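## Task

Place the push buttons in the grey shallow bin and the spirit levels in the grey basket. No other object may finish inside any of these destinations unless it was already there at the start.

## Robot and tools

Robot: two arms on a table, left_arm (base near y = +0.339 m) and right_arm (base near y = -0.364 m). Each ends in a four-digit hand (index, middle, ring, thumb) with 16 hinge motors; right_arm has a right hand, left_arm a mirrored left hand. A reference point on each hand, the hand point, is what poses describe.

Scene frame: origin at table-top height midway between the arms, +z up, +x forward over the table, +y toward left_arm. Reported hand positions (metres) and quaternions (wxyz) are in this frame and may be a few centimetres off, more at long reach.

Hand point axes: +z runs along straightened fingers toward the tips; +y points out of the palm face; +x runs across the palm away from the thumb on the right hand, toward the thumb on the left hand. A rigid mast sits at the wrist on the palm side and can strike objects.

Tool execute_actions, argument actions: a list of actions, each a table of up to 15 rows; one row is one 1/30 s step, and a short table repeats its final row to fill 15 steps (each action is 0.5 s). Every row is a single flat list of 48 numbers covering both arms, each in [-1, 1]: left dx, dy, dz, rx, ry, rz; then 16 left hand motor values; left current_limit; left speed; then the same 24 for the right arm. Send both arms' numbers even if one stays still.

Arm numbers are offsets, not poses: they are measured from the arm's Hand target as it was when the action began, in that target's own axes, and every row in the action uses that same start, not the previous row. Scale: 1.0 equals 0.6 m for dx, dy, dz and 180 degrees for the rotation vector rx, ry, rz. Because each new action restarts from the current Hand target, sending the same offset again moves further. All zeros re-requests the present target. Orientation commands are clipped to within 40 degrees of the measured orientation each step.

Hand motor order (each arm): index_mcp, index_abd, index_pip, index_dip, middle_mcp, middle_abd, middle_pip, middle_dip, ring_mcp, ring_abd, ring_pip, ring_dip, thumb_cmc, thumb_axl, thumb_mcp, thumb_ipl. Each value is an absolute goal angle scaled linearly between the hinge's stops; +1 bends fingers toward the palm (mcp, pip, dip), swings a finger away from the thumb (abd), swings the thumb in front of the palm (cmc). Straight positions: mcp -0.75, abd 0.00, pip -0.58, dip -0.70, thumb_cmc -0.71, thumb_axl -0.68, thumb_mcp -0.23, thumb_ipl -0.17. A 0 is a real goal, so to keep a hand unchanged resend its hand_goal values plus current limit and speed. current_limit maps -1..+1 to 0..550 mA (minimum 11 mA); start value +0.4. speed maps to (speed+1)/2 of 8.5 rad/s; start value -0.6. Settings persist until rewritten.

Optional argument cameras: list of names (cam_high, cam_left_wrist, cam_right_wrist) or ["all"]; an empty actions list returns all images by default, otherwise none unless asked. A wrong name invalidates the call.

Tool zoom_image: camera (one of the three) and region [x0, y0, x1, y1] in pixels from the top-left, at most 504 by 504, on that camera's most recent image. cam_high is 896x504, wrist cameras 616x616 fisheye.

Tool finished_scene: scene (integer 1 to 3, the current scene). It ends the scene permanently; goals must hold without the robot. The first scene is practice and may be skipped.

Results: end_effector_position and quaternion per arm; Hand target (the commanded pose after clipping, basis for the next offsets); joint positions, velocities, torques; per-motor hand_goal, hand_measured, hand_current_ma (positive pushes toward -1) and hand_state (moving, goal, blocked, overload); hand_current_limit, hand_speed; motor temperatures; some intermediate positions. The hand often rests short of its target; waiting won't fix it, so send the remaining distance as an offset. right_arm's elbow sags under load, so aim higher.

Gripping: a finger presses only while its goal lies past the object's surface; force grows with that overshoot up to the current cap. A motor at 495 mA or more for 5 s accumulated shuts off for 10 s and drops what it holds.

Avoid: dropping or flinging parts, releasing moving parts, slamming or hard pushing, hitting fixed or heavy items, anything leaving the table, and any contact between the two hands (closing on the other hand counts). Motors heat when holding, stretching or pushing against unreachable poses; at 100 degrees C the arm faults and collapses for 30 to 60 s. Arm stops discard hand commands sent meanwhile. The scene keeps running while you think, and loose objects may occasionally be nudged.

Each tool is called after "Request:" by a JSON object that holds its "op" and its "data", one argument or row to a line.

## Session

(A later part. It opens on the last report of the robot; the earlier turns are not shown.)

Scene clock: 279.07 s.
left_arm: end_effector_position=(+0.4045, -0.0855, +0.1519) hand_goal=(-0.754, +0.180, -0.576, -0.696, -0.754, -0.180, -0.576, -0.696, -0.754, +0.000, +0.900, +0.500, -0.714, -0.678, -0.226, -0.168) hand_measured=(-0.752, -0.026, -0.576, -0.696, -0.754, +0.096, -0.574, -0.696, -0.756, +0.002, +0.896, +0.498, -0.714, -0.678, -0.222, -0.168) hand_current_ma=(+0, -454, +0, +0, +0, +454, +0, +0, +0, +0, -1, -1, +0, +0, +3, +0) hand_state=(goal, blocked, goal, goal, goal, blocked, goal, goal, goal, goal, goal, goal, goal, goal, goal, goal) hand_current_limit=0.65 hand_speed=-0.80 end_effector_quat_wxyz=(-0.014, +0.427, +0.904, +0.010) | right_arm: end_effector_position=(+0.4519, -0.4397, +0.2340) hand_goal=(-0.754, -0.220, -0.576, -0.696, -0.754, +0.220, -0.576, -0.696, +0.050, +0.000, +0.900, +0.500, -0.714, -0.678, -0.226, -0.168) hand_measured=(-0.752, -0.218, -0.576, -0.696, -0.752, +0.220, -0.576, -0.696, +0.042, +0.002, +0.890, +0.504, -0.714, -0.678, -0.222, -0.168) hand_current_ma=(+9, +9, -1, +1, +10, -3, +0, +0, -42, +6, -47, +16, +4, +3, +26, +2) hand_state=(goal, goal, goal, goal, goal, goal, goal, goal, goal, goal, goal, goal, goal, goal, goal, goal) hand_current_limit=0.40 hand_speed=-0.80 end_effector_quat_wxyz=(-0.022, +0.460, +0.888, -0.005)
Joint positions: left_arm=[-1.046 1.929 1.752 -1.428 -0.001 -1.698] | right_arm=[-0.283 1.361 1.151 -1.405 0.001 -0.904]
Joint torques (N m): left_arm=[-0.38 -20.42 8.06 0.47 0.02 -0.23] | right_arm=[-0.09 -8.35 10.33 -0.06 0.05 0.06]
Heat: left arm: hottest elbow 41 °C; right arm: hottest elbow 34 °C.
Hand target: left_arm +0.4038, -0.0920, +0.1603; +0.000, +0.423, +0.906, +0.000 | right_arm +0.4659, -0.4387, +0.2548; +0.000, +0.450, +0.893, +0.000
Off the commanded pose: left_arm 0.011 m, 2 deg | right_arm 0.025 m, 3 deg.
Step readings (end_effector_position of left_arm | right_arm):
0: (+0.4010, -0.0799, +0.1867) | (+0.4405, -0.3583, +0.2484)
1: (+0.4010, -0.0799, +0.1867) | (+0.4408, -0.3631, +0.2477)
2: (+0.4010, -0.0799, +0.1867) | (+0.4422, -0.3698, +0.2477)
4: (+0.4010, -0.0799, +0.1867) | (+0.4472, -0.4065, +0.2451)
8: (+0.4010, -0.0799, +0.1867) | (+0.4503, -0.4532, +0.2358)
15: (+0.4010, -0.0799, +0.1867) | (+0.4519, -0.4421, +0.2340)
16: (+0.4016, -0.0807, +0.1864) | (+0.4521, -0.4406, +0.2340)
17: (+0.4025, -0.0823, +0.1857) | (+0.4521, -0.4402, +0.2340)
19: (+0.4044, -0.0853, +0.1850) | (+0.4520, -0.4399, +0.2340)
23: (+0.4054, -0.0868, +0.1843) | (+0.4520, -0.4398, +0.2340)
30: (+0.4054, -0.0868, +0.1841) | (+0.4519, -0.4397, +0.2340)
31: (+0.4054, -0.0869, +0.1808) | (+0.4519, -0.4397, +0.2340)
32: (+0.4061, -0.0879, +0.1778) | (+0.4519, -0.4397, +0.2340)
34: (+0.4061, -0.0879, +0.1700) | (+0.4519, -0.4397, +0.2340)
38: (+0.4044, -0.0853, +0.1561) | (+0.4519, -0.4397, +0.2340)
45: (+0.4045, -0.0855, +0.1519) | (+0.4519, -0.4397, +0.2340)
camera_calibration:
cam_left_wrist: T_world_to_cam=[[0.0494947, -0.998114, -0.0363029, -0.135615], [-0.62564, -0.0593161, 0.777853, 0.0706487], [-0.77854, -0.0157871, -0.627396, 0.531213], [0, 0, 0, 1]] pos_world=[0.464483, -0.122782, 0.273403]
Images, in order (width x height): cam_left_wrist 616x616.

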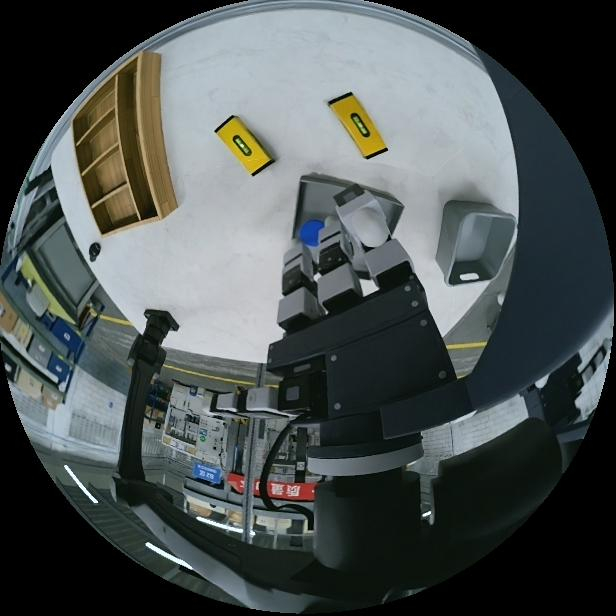

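Request:
{"op": "execute_actions", "data": {
  "actions": [
    [[-0.023,-0.005,0,0,0,0,-0.754,0.18,-0.576,-0.696,-0.754,-0.18,-0.576,-0.696,-0.754,0,0.9,0.5,-0.714,-0.678,-0.226,-0.168,0.65,-0.8,0,0,0,0,0,0,-0.754,-0.22,-0.576,-0.696,-0.754,0.22,-0.576,-0.696,0.05,0,0.9,0.5,-0.714,-0.678,-0.226,-0.168,0.4,-0.8]]
  ],
  "cameras": ["cam_left_wrist", "cam_right_wrist"]
}}

Request:
{"op": "zoom_image", "data": {
  "camera": "cam_left_wrist",
  "region": [220, 150, 420, 350]
}}

Scene clock: 291.03 s.
left_arm: end_effector_position=(+0.4063, -0.0892, +0.1411) hand_goal=(-0.754, +0.180, -0.576, -0.696, -0.754, -0.180, -0.576, -0.696, -0.754, +0.000, +0.900, +0.500, -0.714, -0.678, -0.226, -0.168) hand_measured=(-0.754, -0.026, -0.576, -0.696, -0.754, +0.096, -0.574, -0.696, -0.756, +0.002, +0.896, +0.498, -0.714, -0.678, -0.222, -0.168) hand_current_ma=(+0, -454, +0, +0, +0, +454, +0, +0, +0, +0, -1, -1, +0, +0, +3, +0) hand_state=(goal, blocked, goal, goal, goal, blocked, goal, goal, goal, goal, goal, goal, goal, goal, goal, goal) hand_current_limit=0.65 hand_speed=-0.80 end_effector_quat_wxyz=(-0.021, +0.427, +0.904, +0.014) | right_arm: end_effector_position=(+0.4519, -0.4397, +0.2340) hand_goal=(-0.754, -0.220, -0.576, -0.696, -0.754, +0.220, -0.576, -0.696, +0.050, +0.000, +0.900, +0.500, -0.714, -0.678, -0.226, -0.168) hand_measured=(-0.752, -0.218, -0.576, -0.696, -0.752, +0.220, -0.576, -0.696, +0.042, +0.002, +0.890, +0.504, -0.714, -0.678, -0.222, -0.168) hand_current_ma=(+9, +9, -1, +1, +10, -3, +0, +0, -42, +6, -47, +16, +4, +3, +26, +2) hand_state=(goal, goal, goal, goal, goal, goal, goal, goal, goal, goal, goal, goal, goal, goal, goal, goal) hand_current_limit=0.40 hand_speed=-0.80 end_effector_quat_wxyz=(-0.022, +0.460, +0.888, -0.005)
Joint positions: left_arm=[-1.047 1.957 1.764 -1.428 -0.001 -1.7] | right_arm=[-0.283 1.361 1.151 -1.405 0.001 -0.904]
Joint torques (N m): left_arm=[-0.67 -20.42 10.96 -0.38 0.01 -0.23] | right_arm=[0.03 -8.35 10.35 -0.06 0.05 0.06]
Heat: left arm: hottest elbow 41 °C; right arm: hottest elbow 35 °C.
Hand target: left_arm +0.4102, -0.1047, +0.1605; +0.000, +0.423, +0.906, +0.000 | right_arm +0.4659, -0.4387, +0.2548; +0.000, +0.450, +0.893, +0.000
Off the commanded pose: left_arm 0.025 m, 3 deg | right_arm 0.025 m, 3 deg.
Step readings (end_effector_position of left_arm | right_arm):
0: (+0.4045, -0.0855, +0.1519) | (+0.4519, -0.4397, +0.2340)
1: (+0.4046, -0.0859, +0.1514) | (+0.4519, -0.4397, +0.2340)
2: (+0.4050, -0.0867, +0.1511) | (+0.4519, -0.4397, +0.2340)
4: (+0.4062, -0.0886, +0.1493) | (+0.4519, -0.4397, +0.2340)
8: (+0.4065, -0.0891, +0.1435) | (+0.4519, -0.4397, +0.2340)
15: (+0.4064, -0.0893, +0.1411) | (+0.4519, -0.4397, +0.2340)
camera_calibration:
cam_left_wrist: T_world_to_cam=[[0.0499069, -0.997502, -0.0499951, -0.138019], [-0.619109, -0.0701774, 0.782163, 0.0757012], [-0.783718, -0.0080829, -0.621065, 0.527661], [0, 0, 0, 1]] pos_world=[0.467293, -0.128097, 0.261601]
cam_right_wrist: T_world_to_cam=[[0.95534, -0.280367, -0.0933829, -0.494637], [-0.120406, -0.657893, 0.743424, -0.457262], [-0.269867, -0.698978, -0.662269, 0.0896353], [0, 0, 0, 1]] pos_world=[0.441679, -0.376856, 0.353112]
Images, in order (width x height): cam_left_wrist 616x616, cam_right_wrist 616x616.

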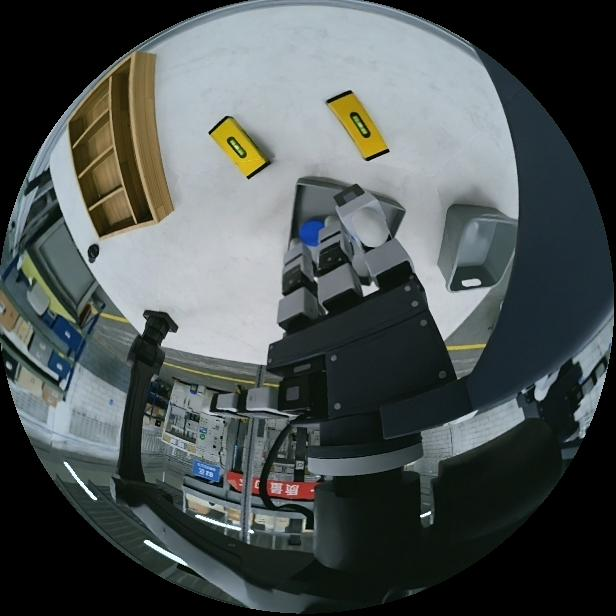

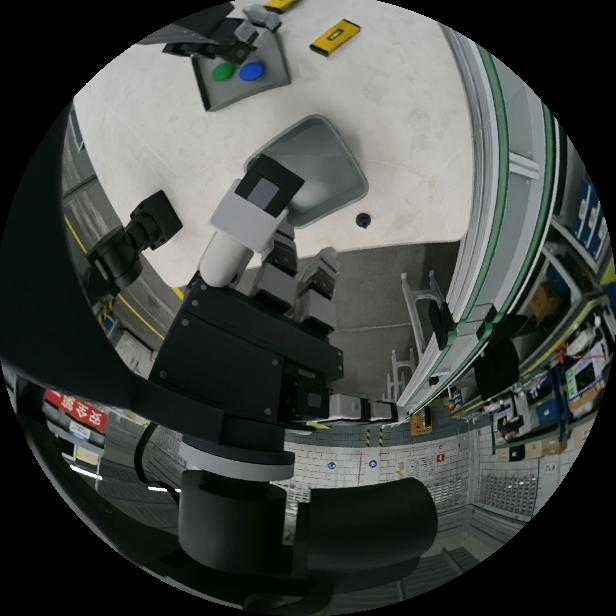

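Scaled by 2.520 from the camera's 616x616 image, which has a finer 880x880 frame.

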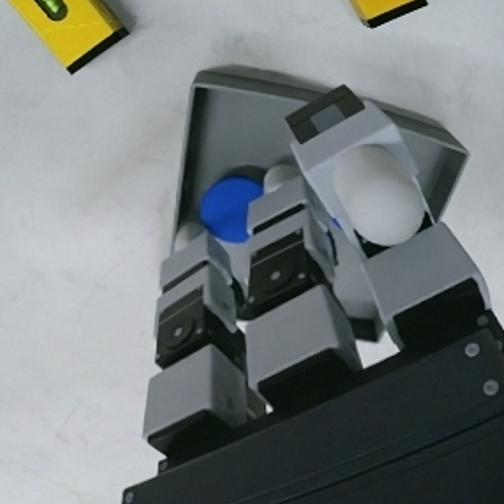

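Request:
{"op": "execute_actions", "data": {
  "actions": [
    [[-0.012,0,0,0,0,0,-0.754,0.18,-0.576,-0.696,-0.754,-0.18,-0.576,-0.696,-0.754,0,0.9,0.5,-0.714,-0.678,-0.226,-0.168,0.65,-0.8,0,0,0,0,0,0,-0.754,-0.22,-0.576,-0.696,-0.754,0.22,-0.576,-0.696,0.05,0,0.9,0.5,-0.714,-0.678,-0.226,-0.168,0.4,-0.8]],
    [[0,0,0.02,0,0,0,-0.754,0.18,-0.576,-0.696,-0.754,-0.18,-0.576,-0.696,-0.754,0,0.9,0.5,-0.714,-0.678,-0.226,-0.168,0.65,-0.8,0,0,0,0,0,0,-0.754,-0.22,-0.576,-0.696,-0.754,0.22,-0.576,-0.696,0.05,0,0.9,0.5,-0.714,-0.678,-0.226,-0.168,0.4,-0.8]]
  ],
  "cameras": ["cam_left_wrist"]
}}

Request:
{"op": "zoom_image", "data": {
  "camera": "cam_left_wrist",
  "region": [220, 150, 420, 350]
}}

Scene clock: 299.70 s.
left_arm: end_effector_position=(+0.4111, -0.0968, +0.1382) hand_goal=(-0.754, +0.180, -0.576, -0.696, -0.754, -0.180, -0.576, -0.696, -0.754, +0.000, +0.900, +0.500, -0.714, -0.678, -0.226, -0.168) hand_measured=(-0.754, -0.026, -0.576, -0.696, -0.754, +0.096, -0.574, -0.696, -0.756, +0.002, +0.896, +0.498, -0.714, -0.678, -0.222, -0.168) hand_current_ma=(+0, -454, +0, +0, +0, +454, +0, +0, +0, +0, -1, -1, +0, +0, +3, +0) hand_state=(goal, blocked, goal, goal, goal, blocked, goal, goal, goal, goal, goal, goal, goal, goal, goal, goal) hand_current_limit=0.65 hand_speed=-0.80 end_effector_quat_wxyz=(-0.019, +0.427, +0.904, +0.013) | right_arm: end_effector_position=(+0.4519, -0.4397, +0.2340) hand_goal=(-0.754, -0.220, -0.576, -0.696, -0.754, +0.220, -0.576, -0.696, +0.050, +0.000, +0.900, +0.500, -0.714, -0.678, -0.226, -0.168) hand_measured=(-0.752, -0.218, -0.576, -0.696, -0.752, +0.220, -0.576, -0.696, +0.042, +0.002, +0.890, +0.504, -0.714, -0.678, -0.222, -0.168) hand_current_ma=(+9, +9, -1, +1, +10, -3, +0, +0, -42, +6, -47, +16, +4, +3, +26, +2) hand_state=(goal, goal, goal, goal, goal, goal, goal, goal, goal, goal, goal, goal, goal, goal, goal, goal) hand_current_limit=0.40 hand_speed=-0.80 end_effector_quat_wxyz=(-0.022, +0.460, +0.888, -0.005)
Joint positions: left_arm=[-1.047 1.98 1.793 -1.429 -0.001 -1.7] | right_arm=[-0.283 1.361 1.151 -1.405 0.001 -0.904]
Joint torques (N m): left_arm=[-0.56 -20.54 9.59 0.28 0.01 -0.21] | right_arm=[-0.03 -8.35 10.33 -0.08 0.05 0.06]
Motor temperatures (°C): left_arm=[24 32 42 25 26 26] | right_arm=[24 27 35 24 24 26]
Heat: left arm: hottest elbow 42 °C; right arm: hottest elbow 35 °C.
Hand target: left_arm +0.4148, -0.1102, +0.1484; +0.000, +0.423, +0.906, +0.000 | right_arm +0.4659, -0.4387, +0.2548; +0.000, +0.450, +0.893, +0.000
Off the commanded pose: left_arm 0.017 m, 3 deg | right_arm 0.025 m, 3 deg.
Step readings (end_effector_position of left_arm | right_arm):
0: (+0.4063, -0.0892, +0.1411) | (+0.4519, -0.4397, +0.2340)
1: (+0.4069, -0.0902, +0.1416) | (+0.4519, -0.4397, +0.2340)
2: (+0.4075, -0.0911, +0.1418) | (+0.4519, -0.4397, +0.2340)
4: (+0.4094, -0.0941, +0.1425) | (+0.4519, -0.4397, +0.2340)
8: (+0.4108, -0.0964, +0.1428) | (+0.4519, -0.4397, +0.2340)
15: (+0.4106, -0.0960, +0.1427) | (+0.4519, -0.4397, +0.2340)
16: (+0.4106, -0.0961, +0.1425) | (+0.4519, -0.4397, +0.2340)
17: (+0.4107, -0.0962, +0.1422) | (+0.4519, -0.4397, +0.2340)
19: (+0.4110, -0.0967, +0.1413) | (+0.4519, -0.4397, +0.2340)
23: (+0.4111, -0.0968, +0.1392) | (+0.4519, -0.4397, +0.2340)
30: (+0.4111, -0.0968, +0.1382) | (+0.4519, -0.4397, +0.2340)
camera_calibration:
cam_left_wrist: T_world_to_cam=[[0.0500465, -0.997674, -0.0462791, -0.146504], [-0.620848, -0.0673733, 0.78103, 0.0815137], [-0.782332, -0.0103555, -0.622776, 0.528997], [0, 0, 0, 1]] pos_world=[0.47179, -0.135193, 0.259002]
Images, in order (width x height): cam_left_wrist 616x616.

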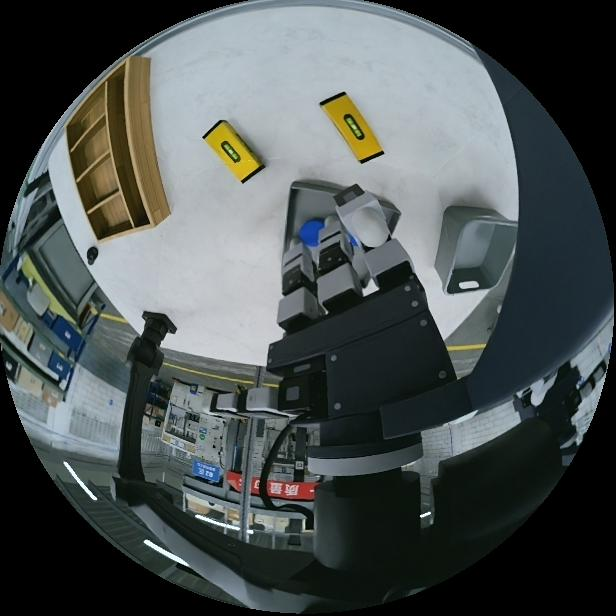

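Scaled by 2.520 from the camera's 616x616 image, which has a finer 880x880 frame.

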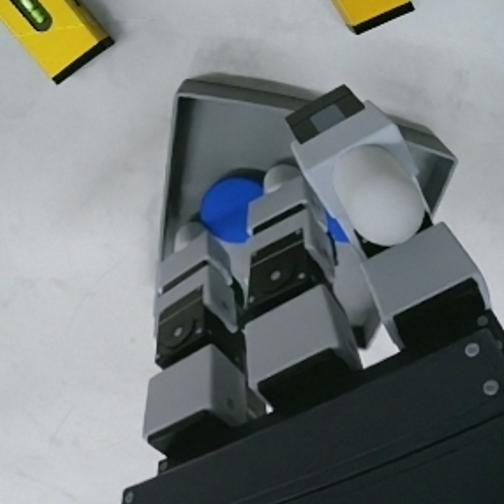

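Request:
{"op": "execute_actions", "data": {
  "actions": [
    [[-0.006,0,0.01,0,0,0,-0.754,0.18,-0.576,-0.696,-0.754,-0.18,-0.576,-0.696,-0.754,0,0.9,0.5,-0.714,-0.678,-0.226,-0.168,0.65,-0.8,0,0,0,0,0,0,-0.754,-0.22,-0.576,-0.696,-0.754,0.22,-0.576,-0.696,0.05,0,0.9,0.5,-0.714,-0.678,-0.226,-0.168,0.4,-0.8]],
    [[0,0,0.006,0,0,0,-0.754,0.18,-0.576,-0.696,-0.754,-0.18,-0.576,-0.696,-0.754,0,0.9,0.5,-0.714,-0.678,-0.226,-0.168,0.65,-0.8,0,0,0,0,0,0,-0.754,-0.22,-0.576,-0.696,-0.754,0.22,-0.576,-0.696,0.05,0,0.9,0.5,-0.714,-0.678,-0.226,-0.168,0.4,-0.8]]
  ]
}}

Scene clock: 306.20 s.
left_arm: end_effector_position=(+0.4120, -0.0983, +0.1368) hand_goal=(-0.754, +0.180, -0.576, -0.696, -0.754, -0.180, -0.576, -0.696, -0.754, +0.000, +0.900, +0.500, -0.714, -0.678, -0.226, -0.168) hand_measured=(-0.754, -0.026, -0.576, -0.696, -0.754, +0.096, -0.574, -0.696, -0.756, +0.002, +0.896, +0.498, -0.714, -0.678, -0.222, -0.168) hand_current_ma=(+0, -454, +0, +0, +0, +454, +0, +0, +0, +0, -1, -1, +0, +0, +3, +0) hand_state=(goal, blocked, goal, goal, goal, blocked, goal, goal, goal, goal, goal, goal, goal, goal, goal, goal) hand_current_limit=0.65 hand_speed=-0.80 end_effector_quat_wxyz=(-0.017, +0.427, +0.904, +0.011) | right_arm: end_effector_position=(+0.4519, -0.4397, +0.2340) hand_goal=(-0.754, -0.220, -0.576, -0.696, -0.754, +0.220, -0.576, -0.696, +0.050, +0.000, +0.900, +0.500, -0.714, -0.678, -0.226, -0.168) hand_measured=(-0.752, -0.218, -0.576, -0.696, -0.752, +0.220, -0.576, -0.696, +0.042, +0.002, +0.890, +0.504, -0.714, -0.678, -0.222, -0.168) hand_current_ma=(+9, +9, -1, +1, +10, -3, +0, +0, -42, +6, -47, +16, +4, +3, +26, +2) hand_state=(goal, goal, goal, goal, goal, goal, goal, goal, goal, goal, goal, goal, goal, goal, goal, goal) hand_current_limit=0.40 hand_speed=-0.80 end_effector_quat_wxyz=(-0.022, +0.460, +0.888, -0.005)
Joint positions: left_arm=[-1.047 1.982 1.793 -1.422 -0.001 -1.7] | right_arm=[-0.283 1.361 1.151 -1.405 0.001 -0.904]
Joint torques (N m): left_arm=[-0.44 -19.6 9.46 0.85 0.03 -0.2] | right_arm=[-0.03 -8.35 10.35 -0.06 0.05 0.06]
Heat: left arm: hottest elbow 42 °C; right arm: hottest elbow 36 °C.
Hand target: left_arm +0.4172, -0.1130, +0.1388; +0.000, +0.423, +0.906, +0.000 | right_arm +0.4659, -0.4387, +0.2548; +0.000, +0.450, +0.893, +0.000
Off the commanded pose: left_arm 0.016 m, 2 deg | right_arm 0.025 m, 3 deg.
Step readings (end_effector_position of left_arm | right_arm):
0: (+0.4111, -0.0968, +0.1382) | (+0.4519, -0.4397, +0.2340)
1: (+0.4112, -0.0971, +0.1377) | (+0.4519, -0.4397, +0.2340)
2: (+0.4114, -0.0974, +0.1372) | (+0.4519, -0.4397, +0.2340)
4: (+0.4115, -0.0975, +0.1370) | (+0.4519, -0.4397, +0.2340)
8: (+0.4115, -0.0975, +0.1370) | (+0.4519, -0.4397, +0.2340)
15: (+0.4115, -0.0975, +0.1370) | (+0.4519, -0.4397, +0.2340)
16: (+0.4116, -0.0977, +0.1369) | (+0.4519, -0.4397, +0.2340)
17: (+0.4117, -0.0978, +0.1369) | (+0.4519, -0.4397, +0.2340)
19: (+0.4119, -0.0981, +0.1368) | (+0.4519, -0.4397, +0.2340)
23: (+0.4120, -0.0983, +0.1368) | (+0.4519, -0.4397, +0.2340)
30: (+0.4120, -0.0983, +0.1368) | (+0.4519, -0.4397, +0.2340)

Request:
{"op": "execute_actions", "data": {
  "actions": [
    [[0.01,0,0,0,0,0,-0.754,-0.03,-0.576,-0.696,-0.754,0.11,-0.576,-0.696,-0.754,0,0.9,0.5,-0.714,-0.678,-0.226,-0.168,0.4,-0.85,0,0,0,0,0,0,-0.754,-0.22,-0.576,-0.696,-0.754,0.22,-0.576,-0.696,0.05,0,0.9,0.5,-0.714,-0.678,-0.226,-0.168,0.4,-0.8]],
    [[0,0,0,0,0,0,-0.754,-0.06,-0.576,-0.696,-0.754,0.17,-0.576,-0.696,-0.754,0,0.9,0.5,-0.714,-0.678,-0.226,-0.168,0.4,-0.85,0,0,0,0,0,0,-0.754,-0.22,-0.576,-0.696,-0.754,0.22,-0.576,-0.696,0.05,0,0.9,0.5,-0.714,-0.678,-0.226,-0.168,0.4,-0.8]],
    [[0,0,-0.04,0,0,0,-0.754,-0.06,-0.576,-0.696,-0.754,0.17,-0.576,-0.696,-0.754,0,0.9,0.5,-0.714,-0.678,-0.226,-0.168,0.4,-0.85,0,0,0,0,0,0,-0.754,-0.22,-0.576,-0.696,-0.754,0.22,-0.576,-0.696,0.05,0,0.9,0.5,-0.714,-0.678,-0.226,-0.168,0.4,-0.8]],
    [[0,0,-0.1,0,0,0,-0.754,-0.06,-0.576,-0.696,-0.754,0.17,-0.576,-0.696,-0.754,0,0.9,0.5,-0.714,-0.678,-0.226,-0.168,0.4,-0.85,0,0,0,0,0,0,-0.754,-0.22,-0.576,-0.696,-0.754,0.22,-0.576,-0.696,0.05,0,0.9,0.5,-0.714,-0.678,-0.226,-0.168,0.4,-0.8]]
  ],
  "cameras": ["cam_left_wrist"]
}}

Scene clock: 314.23 s.
left_arm: end_effector_position=(+0.4131, -0.1000, +0.2057) hand_goal=(-0.754, -0.060, -0.576, -0.696, -0.754, +0.170, -0.576, -0.696, -0.754, +0.000, +0.900, +0.500, -0.714, -0.678, -0.226, -0.168) hand_measured=(-0.756, -0.056, -0.576, -0.696, -0.754, +0.172, -0.576, -0.696, -0.756, +0.002, +0.896, +0.498, -0.714, -0.678, -0.220, -0.168) hand_current_ma=(+0, +1, +0, +0, +0, +0, +0, +0, +0, +0, -1, -1, +0, +0, +3, +0) hand_state=(goal, goal, goal, goal, goal, goal, goal, goal, goal, goal, goal, goal, goal, goal, goal, goal) hand_current_limit=0.40 hand_speed=-0.85 end_effector_quat_wxyz=(-0.014, +0.427, +0.904, +0.010) | right_arm: end_effector_position=(+0.4519, -0.4397, +0.2340) hand_goal=(-0.754, -0.220, -0.576, -0.696, -0.754, +0.220, -0.576, -0.696, +0.050, +0.000, +0.900, +0.500, -0.714, -0.678, -0.226, -0.168) hand_measured=(-0.752, -0.218, -0.576, -0.696, -0.752, +0.220, -0.576, -0.696, +0.042, +0.002, +0.890, +0.504, -0.714, -0.678, -0.222, -0.168) hand_current_ma=(+9, +9, -1, +1, +10, -3, +0, +0, -42, +6, -47, +16, +4, +3, +26, +2) hand_state=(goal, goal, goal, goal, goal, goal, goal, goal, goal, goal, goal, goal, goal, goal, goal, goal) hand_current_limit=0.40 hand_speed=-0.80 end_effector_quat_wxyz=(-0.022, +0.460, +0.888, -0.005)
Joint positions: left_arm=[-1.047 1.963 1.946 -1.588 -0.001 -1.7] | right_arm=[-0.283 1.361 1.151 -1.405 0.001 -0.904]
Joint torques (N m): left_arm=[-0.38 -21.07 10.35 -0.69 0.01 -0.2] | right_arm=[-0.09 -8.41 10.33 -0.08 0.05 0.06]
Heat: left arm: hottest elbow 41 °C; right arm: hottest elbow 36 °C.
Hand target: left_arm +0.4133, -0.1084, +0.2228; +0.000, +0.423, +0.906, +0.000 | right_arm +0.4659, -0.4387, +0.2548; +0.000, +0.450, +0.893, +0.000
Off the commanded pose: left_arm 0.019 m, 2 deg | right_arm 0.025 m, 3 deg.
Step readings (end_effector_position of left_arm | right_arm):
0: (+0.4120, -0.0983, +0.1368) | (+0.4519, -0.4397, +0.2340)
1: (+0.4121, -0.0985, +0.1368) | (+0.4519, -0.4397, +0.2340)
2: (+0.4123, -0.0987, +0.1367) | (+0.4519, -0.4397, +0.2340)
4: (+0.4128, -0.0996, +0.1365) | (+0.4519, -0.4397, +0.2340)
8: (+0.4131, -0.1000, +0.1365) | (+0.4519, -0.4397, +0.2340)
15: (+0.4131, -0.1001, +0.1364) | (+0.4519, -0.4397, +0.2340)
16: (+0.4131, -0.1001, +0.1364) | (+0.4519, -0.4397, +0.2340)
17: (+0.4131, -0.1001, +0.1364) | (+0.4519, -0.4397, +0.2340)
19: (+0.4131, -0.1001, +0.1364) | (+0.4519, -0.4397, +0.2340)
23: (+0.4132, -0.1002, +0.1364) | (+0.4519, -0.4397, +0.2340)
30: (+0.4132, -0.1002, +0.1364) | (+0.4519, -0.4397, +0.2340)
31: (+0.4126, -0.0993, +0.1366) | (+0.4519, -0.4397, +0.2340)
32: (+0.4119, -0.0982, +0.1370) | (+0.4519, -0.4397, +0.2340)
34: (+0.4111, -0.0969, +0.1372) | (+0.4519, -0.4397, +0.2340)
38: (+0.4107, -0.0963, +0.1374) | (+0.4519, -0.4397, +0.2340)
45: (+0.4107, -0.0962, +0.1374) | (+0.4519, -0.4397, +0.2340)
46: (+0.4103, -0.0956, +0.1431) | (+0.4519, -0.4397, +0.2340)
47: (+0.4084, -0.0926, +0.1484) | (+0.4519, -0.4397, +0.2340)
49: (+0.4074, -0.0910, +0.1631) | (+0.4519, -0.4397, +0.2340)
53: (+0.4113, -0.0973, +0.1924) | (+0.4519, -0.4397, +0.2340)
60: (+0.4132, -0.1002, +0.2067) | (+0.4519, -0.4397, +0.2340)
camera_calibration:
cam_left_wrist: T_world_to_cam=[[0.0502887, -0.998051, -0.0369401, -0.148714], [-0.625246, -0.0603031, 0.778094, 0.0328579], [-0.778806, -0.0160327, -0.62706, 0.571338], [0, 0, 0, 1]] pos_world=[0.472984, -0.137283, 0.327203]
Images, in order (width x height): cam_left_wrist 616x616.

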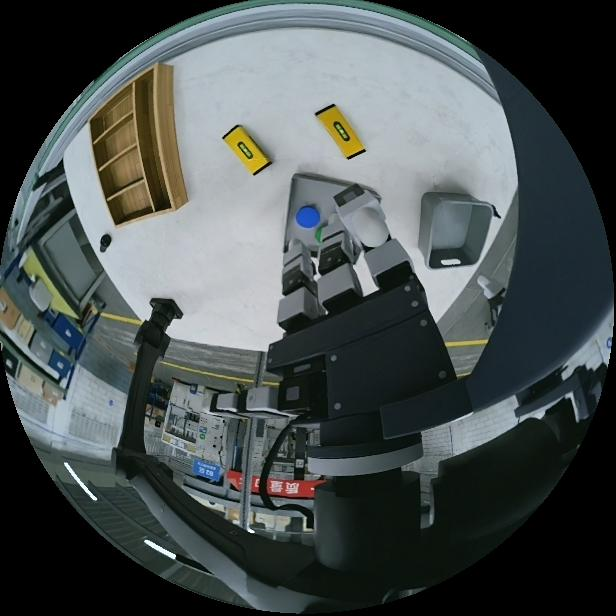

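Request:
{"op": "execute_actions", "data": {
  "actions": [
    [[0.148,0.074,0,0,0,0,-0.754,-0.06,-0.576,-0.696,-0.754,0.17,-0.576,-0.696,-0.754,0,0.9,0.5,-0.714,-0.678,-0.226,-0.168,0.1,-0.85,0,0,0,0,0,0,-0.754,-0.22,-0.576,-0.696,-0.754,0.22,-0.576,-0.696,0.05,0,0.9,0.5,-0.714,-0.678,-0.226,-0.168,0.4,-0.8]],
    [[0.148,0.074,0,0,0,0,-0.754,-0.06,-0.576,-0.696,-0.754,0.17,-0.576,-0.696,-0.754,0,0.9,0.5,-0.714,-0.678,-0.226,-0.168,0.1,-0.85,0,0,0,0,0,0,-0.754,-0.22,-0.576,-0.696,-0.754,0.22,-0.576,-0.696,0.05,0,0.9,0.5,-0.714,-0.678,-0.226,-0.168,0.4,-0.8]],
    [[0.148,0.074,0,0,0,0,-0.754,-0.06,-0.576,-0.696,-0.754,0.17,-0.576,-0.696,-0.754,0,0.9,0.5,-0.714,-0.678,-0.226,-0.168,0.1,-0.85,0.084,0.116,0,0,0,0,-0.754,-0.22,-0.576,-0.696,-0.754,0.22,-0.576,-0.696,0.05,0,0.9,0.5,-0.714,-0.678,-0.226,-0.168,0.4,-0.8]],
    [[0,0,0,0,0,0,-0.754,-0.06,-0.576,-0.696,-0.754,0.17,-0.576,-0.696,-0.754,0,0.9,0.5,-0.714,-0.678,-0.226,-0.168,0.1,-0.85,0.084,0.116,0,0,0,0,-0.754,-0.22,-0.576,-0.696,-0.754,0.22,-0.576,-0.696,0.05,0,0.9,0.5,-0.714,-0.678,-0.226,-0.168,0.4,-0.8]],
    [[0,0,0,0,0,0,-0.754,-0.06,-0.576,-0.696,-0.754,0.17,-0.576,-0.696,-0.754,0,0.9,0.5,-0.714,-0.678,-0.226,-0.168,0.1,-0.85,0.084,0.116,0.02,0,0,0,-0.754,-0.22,-0.576,-0.696,-0.754,0.22,-0.576,-0.696,0.05,0,0.9,0.5,-0.714,-0.678,-0.226,-0.168,0.4,-0.8]],
    [[0,0,0,0,0,0,-0.754,-0.06,-0.576,-0.696,-0.754,0.17,-0.576,-0.696,-0.754,0,0.9,0.5,-0.714,-0.678,-0.226,-0.168,0.1,-0.85,0.084,0.116,0.02,0,0,0,-0.754,-0.22,-0.576,-0.696,-0.754,0.22,-0.576,-0.696,0.05,0,0.9,0.5,-0.714,-0.678,-0.226,-0.168,0.4,-0.8]]
  ],
  "cameras": ["cam_high", "cam_right_wrist"]
}}

Request:
{"op": "zoom_image", "data": {
  "camera": "cam_right_wrist",
  "region": [240, 110, 440, 310]
}}

Scene clock: 326.90 s.
left_arm: end_effector_position=(+0.3366, +0.1916, +0.2119) hand_goal=(-0.754, -0.060, -0.576, -0.696, -0.754, +0.170, -0.576, -0.696, -0.754, +0.000, +0.900, +0.500, -0.714, -0.678, -0.226, -0.168) hand_measured=(-0.754, -0.058, -0.576, -0.696, -0.752, +0.170, -0.576, -0.696, -0.756, +0.002, +0.896, +0.498, -0.716, -0.678, -0.222, -0.168) hand_current_ma=(+0, +0, +0, +0, +0, +0, +0, +0, -1, +0, -1, -1, +0, +0, +2, +0) hand_state=(goal, goal, goal, goal, goal, goal, goal, goal, goal, goal, goal, goal, goal, goal, goal, goal) hand_current_limit=0.10 hand_speed=-0.85 end_effector_quat_wxyz=(-0.017, +0.413, +0.911, +0.007) | right_arm: end_effector_position=(+0.5555, -0.1100, +0.2107) hand_goal=(-0.754, -0.220, -0.576, -0.696, -0.754, +0.220, -0.576, -0.696, +0.050, +0.000, +0.900, +0.500, -0.714, -0.678, -0.226, -0.168) hand_measured=(-0.752, -0.218, -0.576, -0.696, -0.752, +0.218, -0.576, -0.696, +0.040, +0.002, +0.890, +0.502, -0.714, -0.678, -0.222, -0.168) hand_current_ma=(+8, +5, -1, +1, +7, -5, +0, +0, -46, +6, -43, +13, +1, +3, +26, +2) hand_state=(goal, goal, goal, goal, goal, goal, goal, goal, goal, goal, goal, goal, goal, goal, goal, goal) hand_current_limit=0.40 hand_speed=-0.80 end_effector_quat_wxyz=(-0.012, +0.440, +0.898, -0.014)
Joint positions: left_arm=[-0.769 1.235 1.088 -1.459 -0.003 -1.452] | right_arm=[0.45 1.725 1.508 -1.392 -0.001 -0.216]
Joint torques (N m): left_arm=[-0.44 -7.71 9.58 0.05 0.07 0.1] | right_arm=[-1.55 -12.81 10.15 -0.2 0.24 0.35]
Heat: left arm: hottest elbow 40 °C; right arm: hottest elbow 36 °C.
Hand target: left_arm +0.3444, +0.1814, +0.2230; +0.000, +0.423, +0.906, +0.000 | right_arm +0.5698, -0.1110, +0.2309; +0.000, +0.450, +0.893, +0.000
Off the commanded pose: left_arm 0.017 m, 2 deg | right_arm 0.025 m, 3 deg.
Step readings (end_effector_position of left_arm | right_arm):
0: (+0.4131, -0.1000, +0.2057) | (+0.4519, -0.4397, +0.2340)
1: (+0.4096, -0.0910, +0.1981) | (+0.4519, -0.4397, +0.2340)
2: (+0.4038, -0.0792, +0.1940) | (+0.4519, -0.4397, +0.2340)
4: (+0.3844, -0.0364, +0.1856) | (+0.4519, -0.4397, +0.2340)
8: (+0.3794, +0.0016, +0.1998) | (+0.4519, -0.4397, +0.2340)
15: (+0.3831, +0.0024, +0.2168) | (+0.4519, -0.4397, +0.2340)
16: (+0.3799, +0.0109, +0.2093) | (+0.4519, -0.4397, +0.2340)
17: (+0.3768, +0.0198, +0.2037) | (+0.4519, -0.4397, +0.2340)
19: (+0.3610, +0.0596, +0.1937) | (+0.4519, -0.4397, +0.2340)
23: (+0.3570, +0.0992, +0.2045) | (+0.4519, -0.4397, +0.2340)
30: (+0.3589, +0.0987, +0.2148) | (+0.4519, -0.4397, +0.2340)
31: (+0.3561, +0.1066, +0.2093) | (+0.4540, -0.4337, +0.2342)
32: (+0.3540, +0.1158, +0.2044) | (+0.4560, -0.4276, +0.2338)
34: (+0.3409, +0.1543, +0.1968) | (+0.4626, -0.3906, +0.2348)
38: (+0.3337, +0.1952, +0.2105) | (+0.4714, -0.3363, +0.2389)
45: (+0.3354, +0.1925, +0.2149) | (+0.4750, -0.3485, +0.2395)
46: (+0.3357, +0.1923, +0.2140) | (+0.4773, -0.3464, +0.2399)
47: (+0.3360, +0.1921, +0.2130) | (+0.4807, -0.3418, +0.2402)
49: (+0.3363, +0.1918, +0.2120) | (+0.4899, -0.3108, +0.2414)
53: (+0.3365, +0.1917, +0.2119) | (+0.4985, -0.2603, +0.2395)
60: (+0.3366, +0.1916, +0.2119) | (+0.5017, -0.2682, +0.2364)
61: (+0.3366, +0.1916, +0.2119) | (+0.5041, -0.2658, +0.2361)
62: (+0.3366, +0.1916, +0.2119) | (+0.5082, -0.2624, +0.2360)
64: (+0.3366, +0.1916, +0.2119) | (+0.5185, -0.2346, +0.2351)
68: (+0.3366, +0.1916, +0.2119) | (+0.5240, -0.1856, +0.2261)
75: (+0.3366, +0.1916, +0.2119) | (+0.5261, -0.1881, +0.2216)
76: (+0.3366, +0.1916, +0.2119) | (+0.5290, -0.1844, +0.2222)
77: (+0.3366, +0.1916, +0.2119) | (+0.5350, -0.1817, +0.2228)
79: (+0.3366, +0.1916, +0.2119) | (+0.5496, -0.1569, +0.2244)
83: (+0.3366, +0.1916, +0.2119) | (+0.5551, -0.1110, +0.2169)
90: (+0.3366, +0.1916, +0.2119) | (+0.5538, -0.1065, +0.2107)
camera_calibration:
cam_right_wrist: T_world_to_cam=[[0.967941, -0.238424, -0.0790206, -0.50875], [-0.0967018, -0.644081, 0.758821, -0.225548], [-0.231816, -0.726852, -0.646488, 0.305024], [0, 0, 0, 1]] pos_world=[0.541338, -0.0448614, 0.328143]
Images, in order (width x height): cam_high 896x504, cam_right_wrist 616x616.

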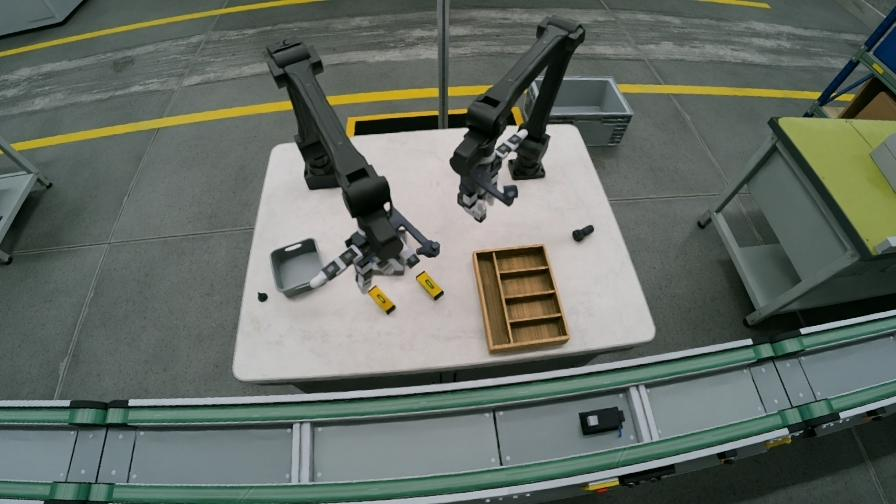

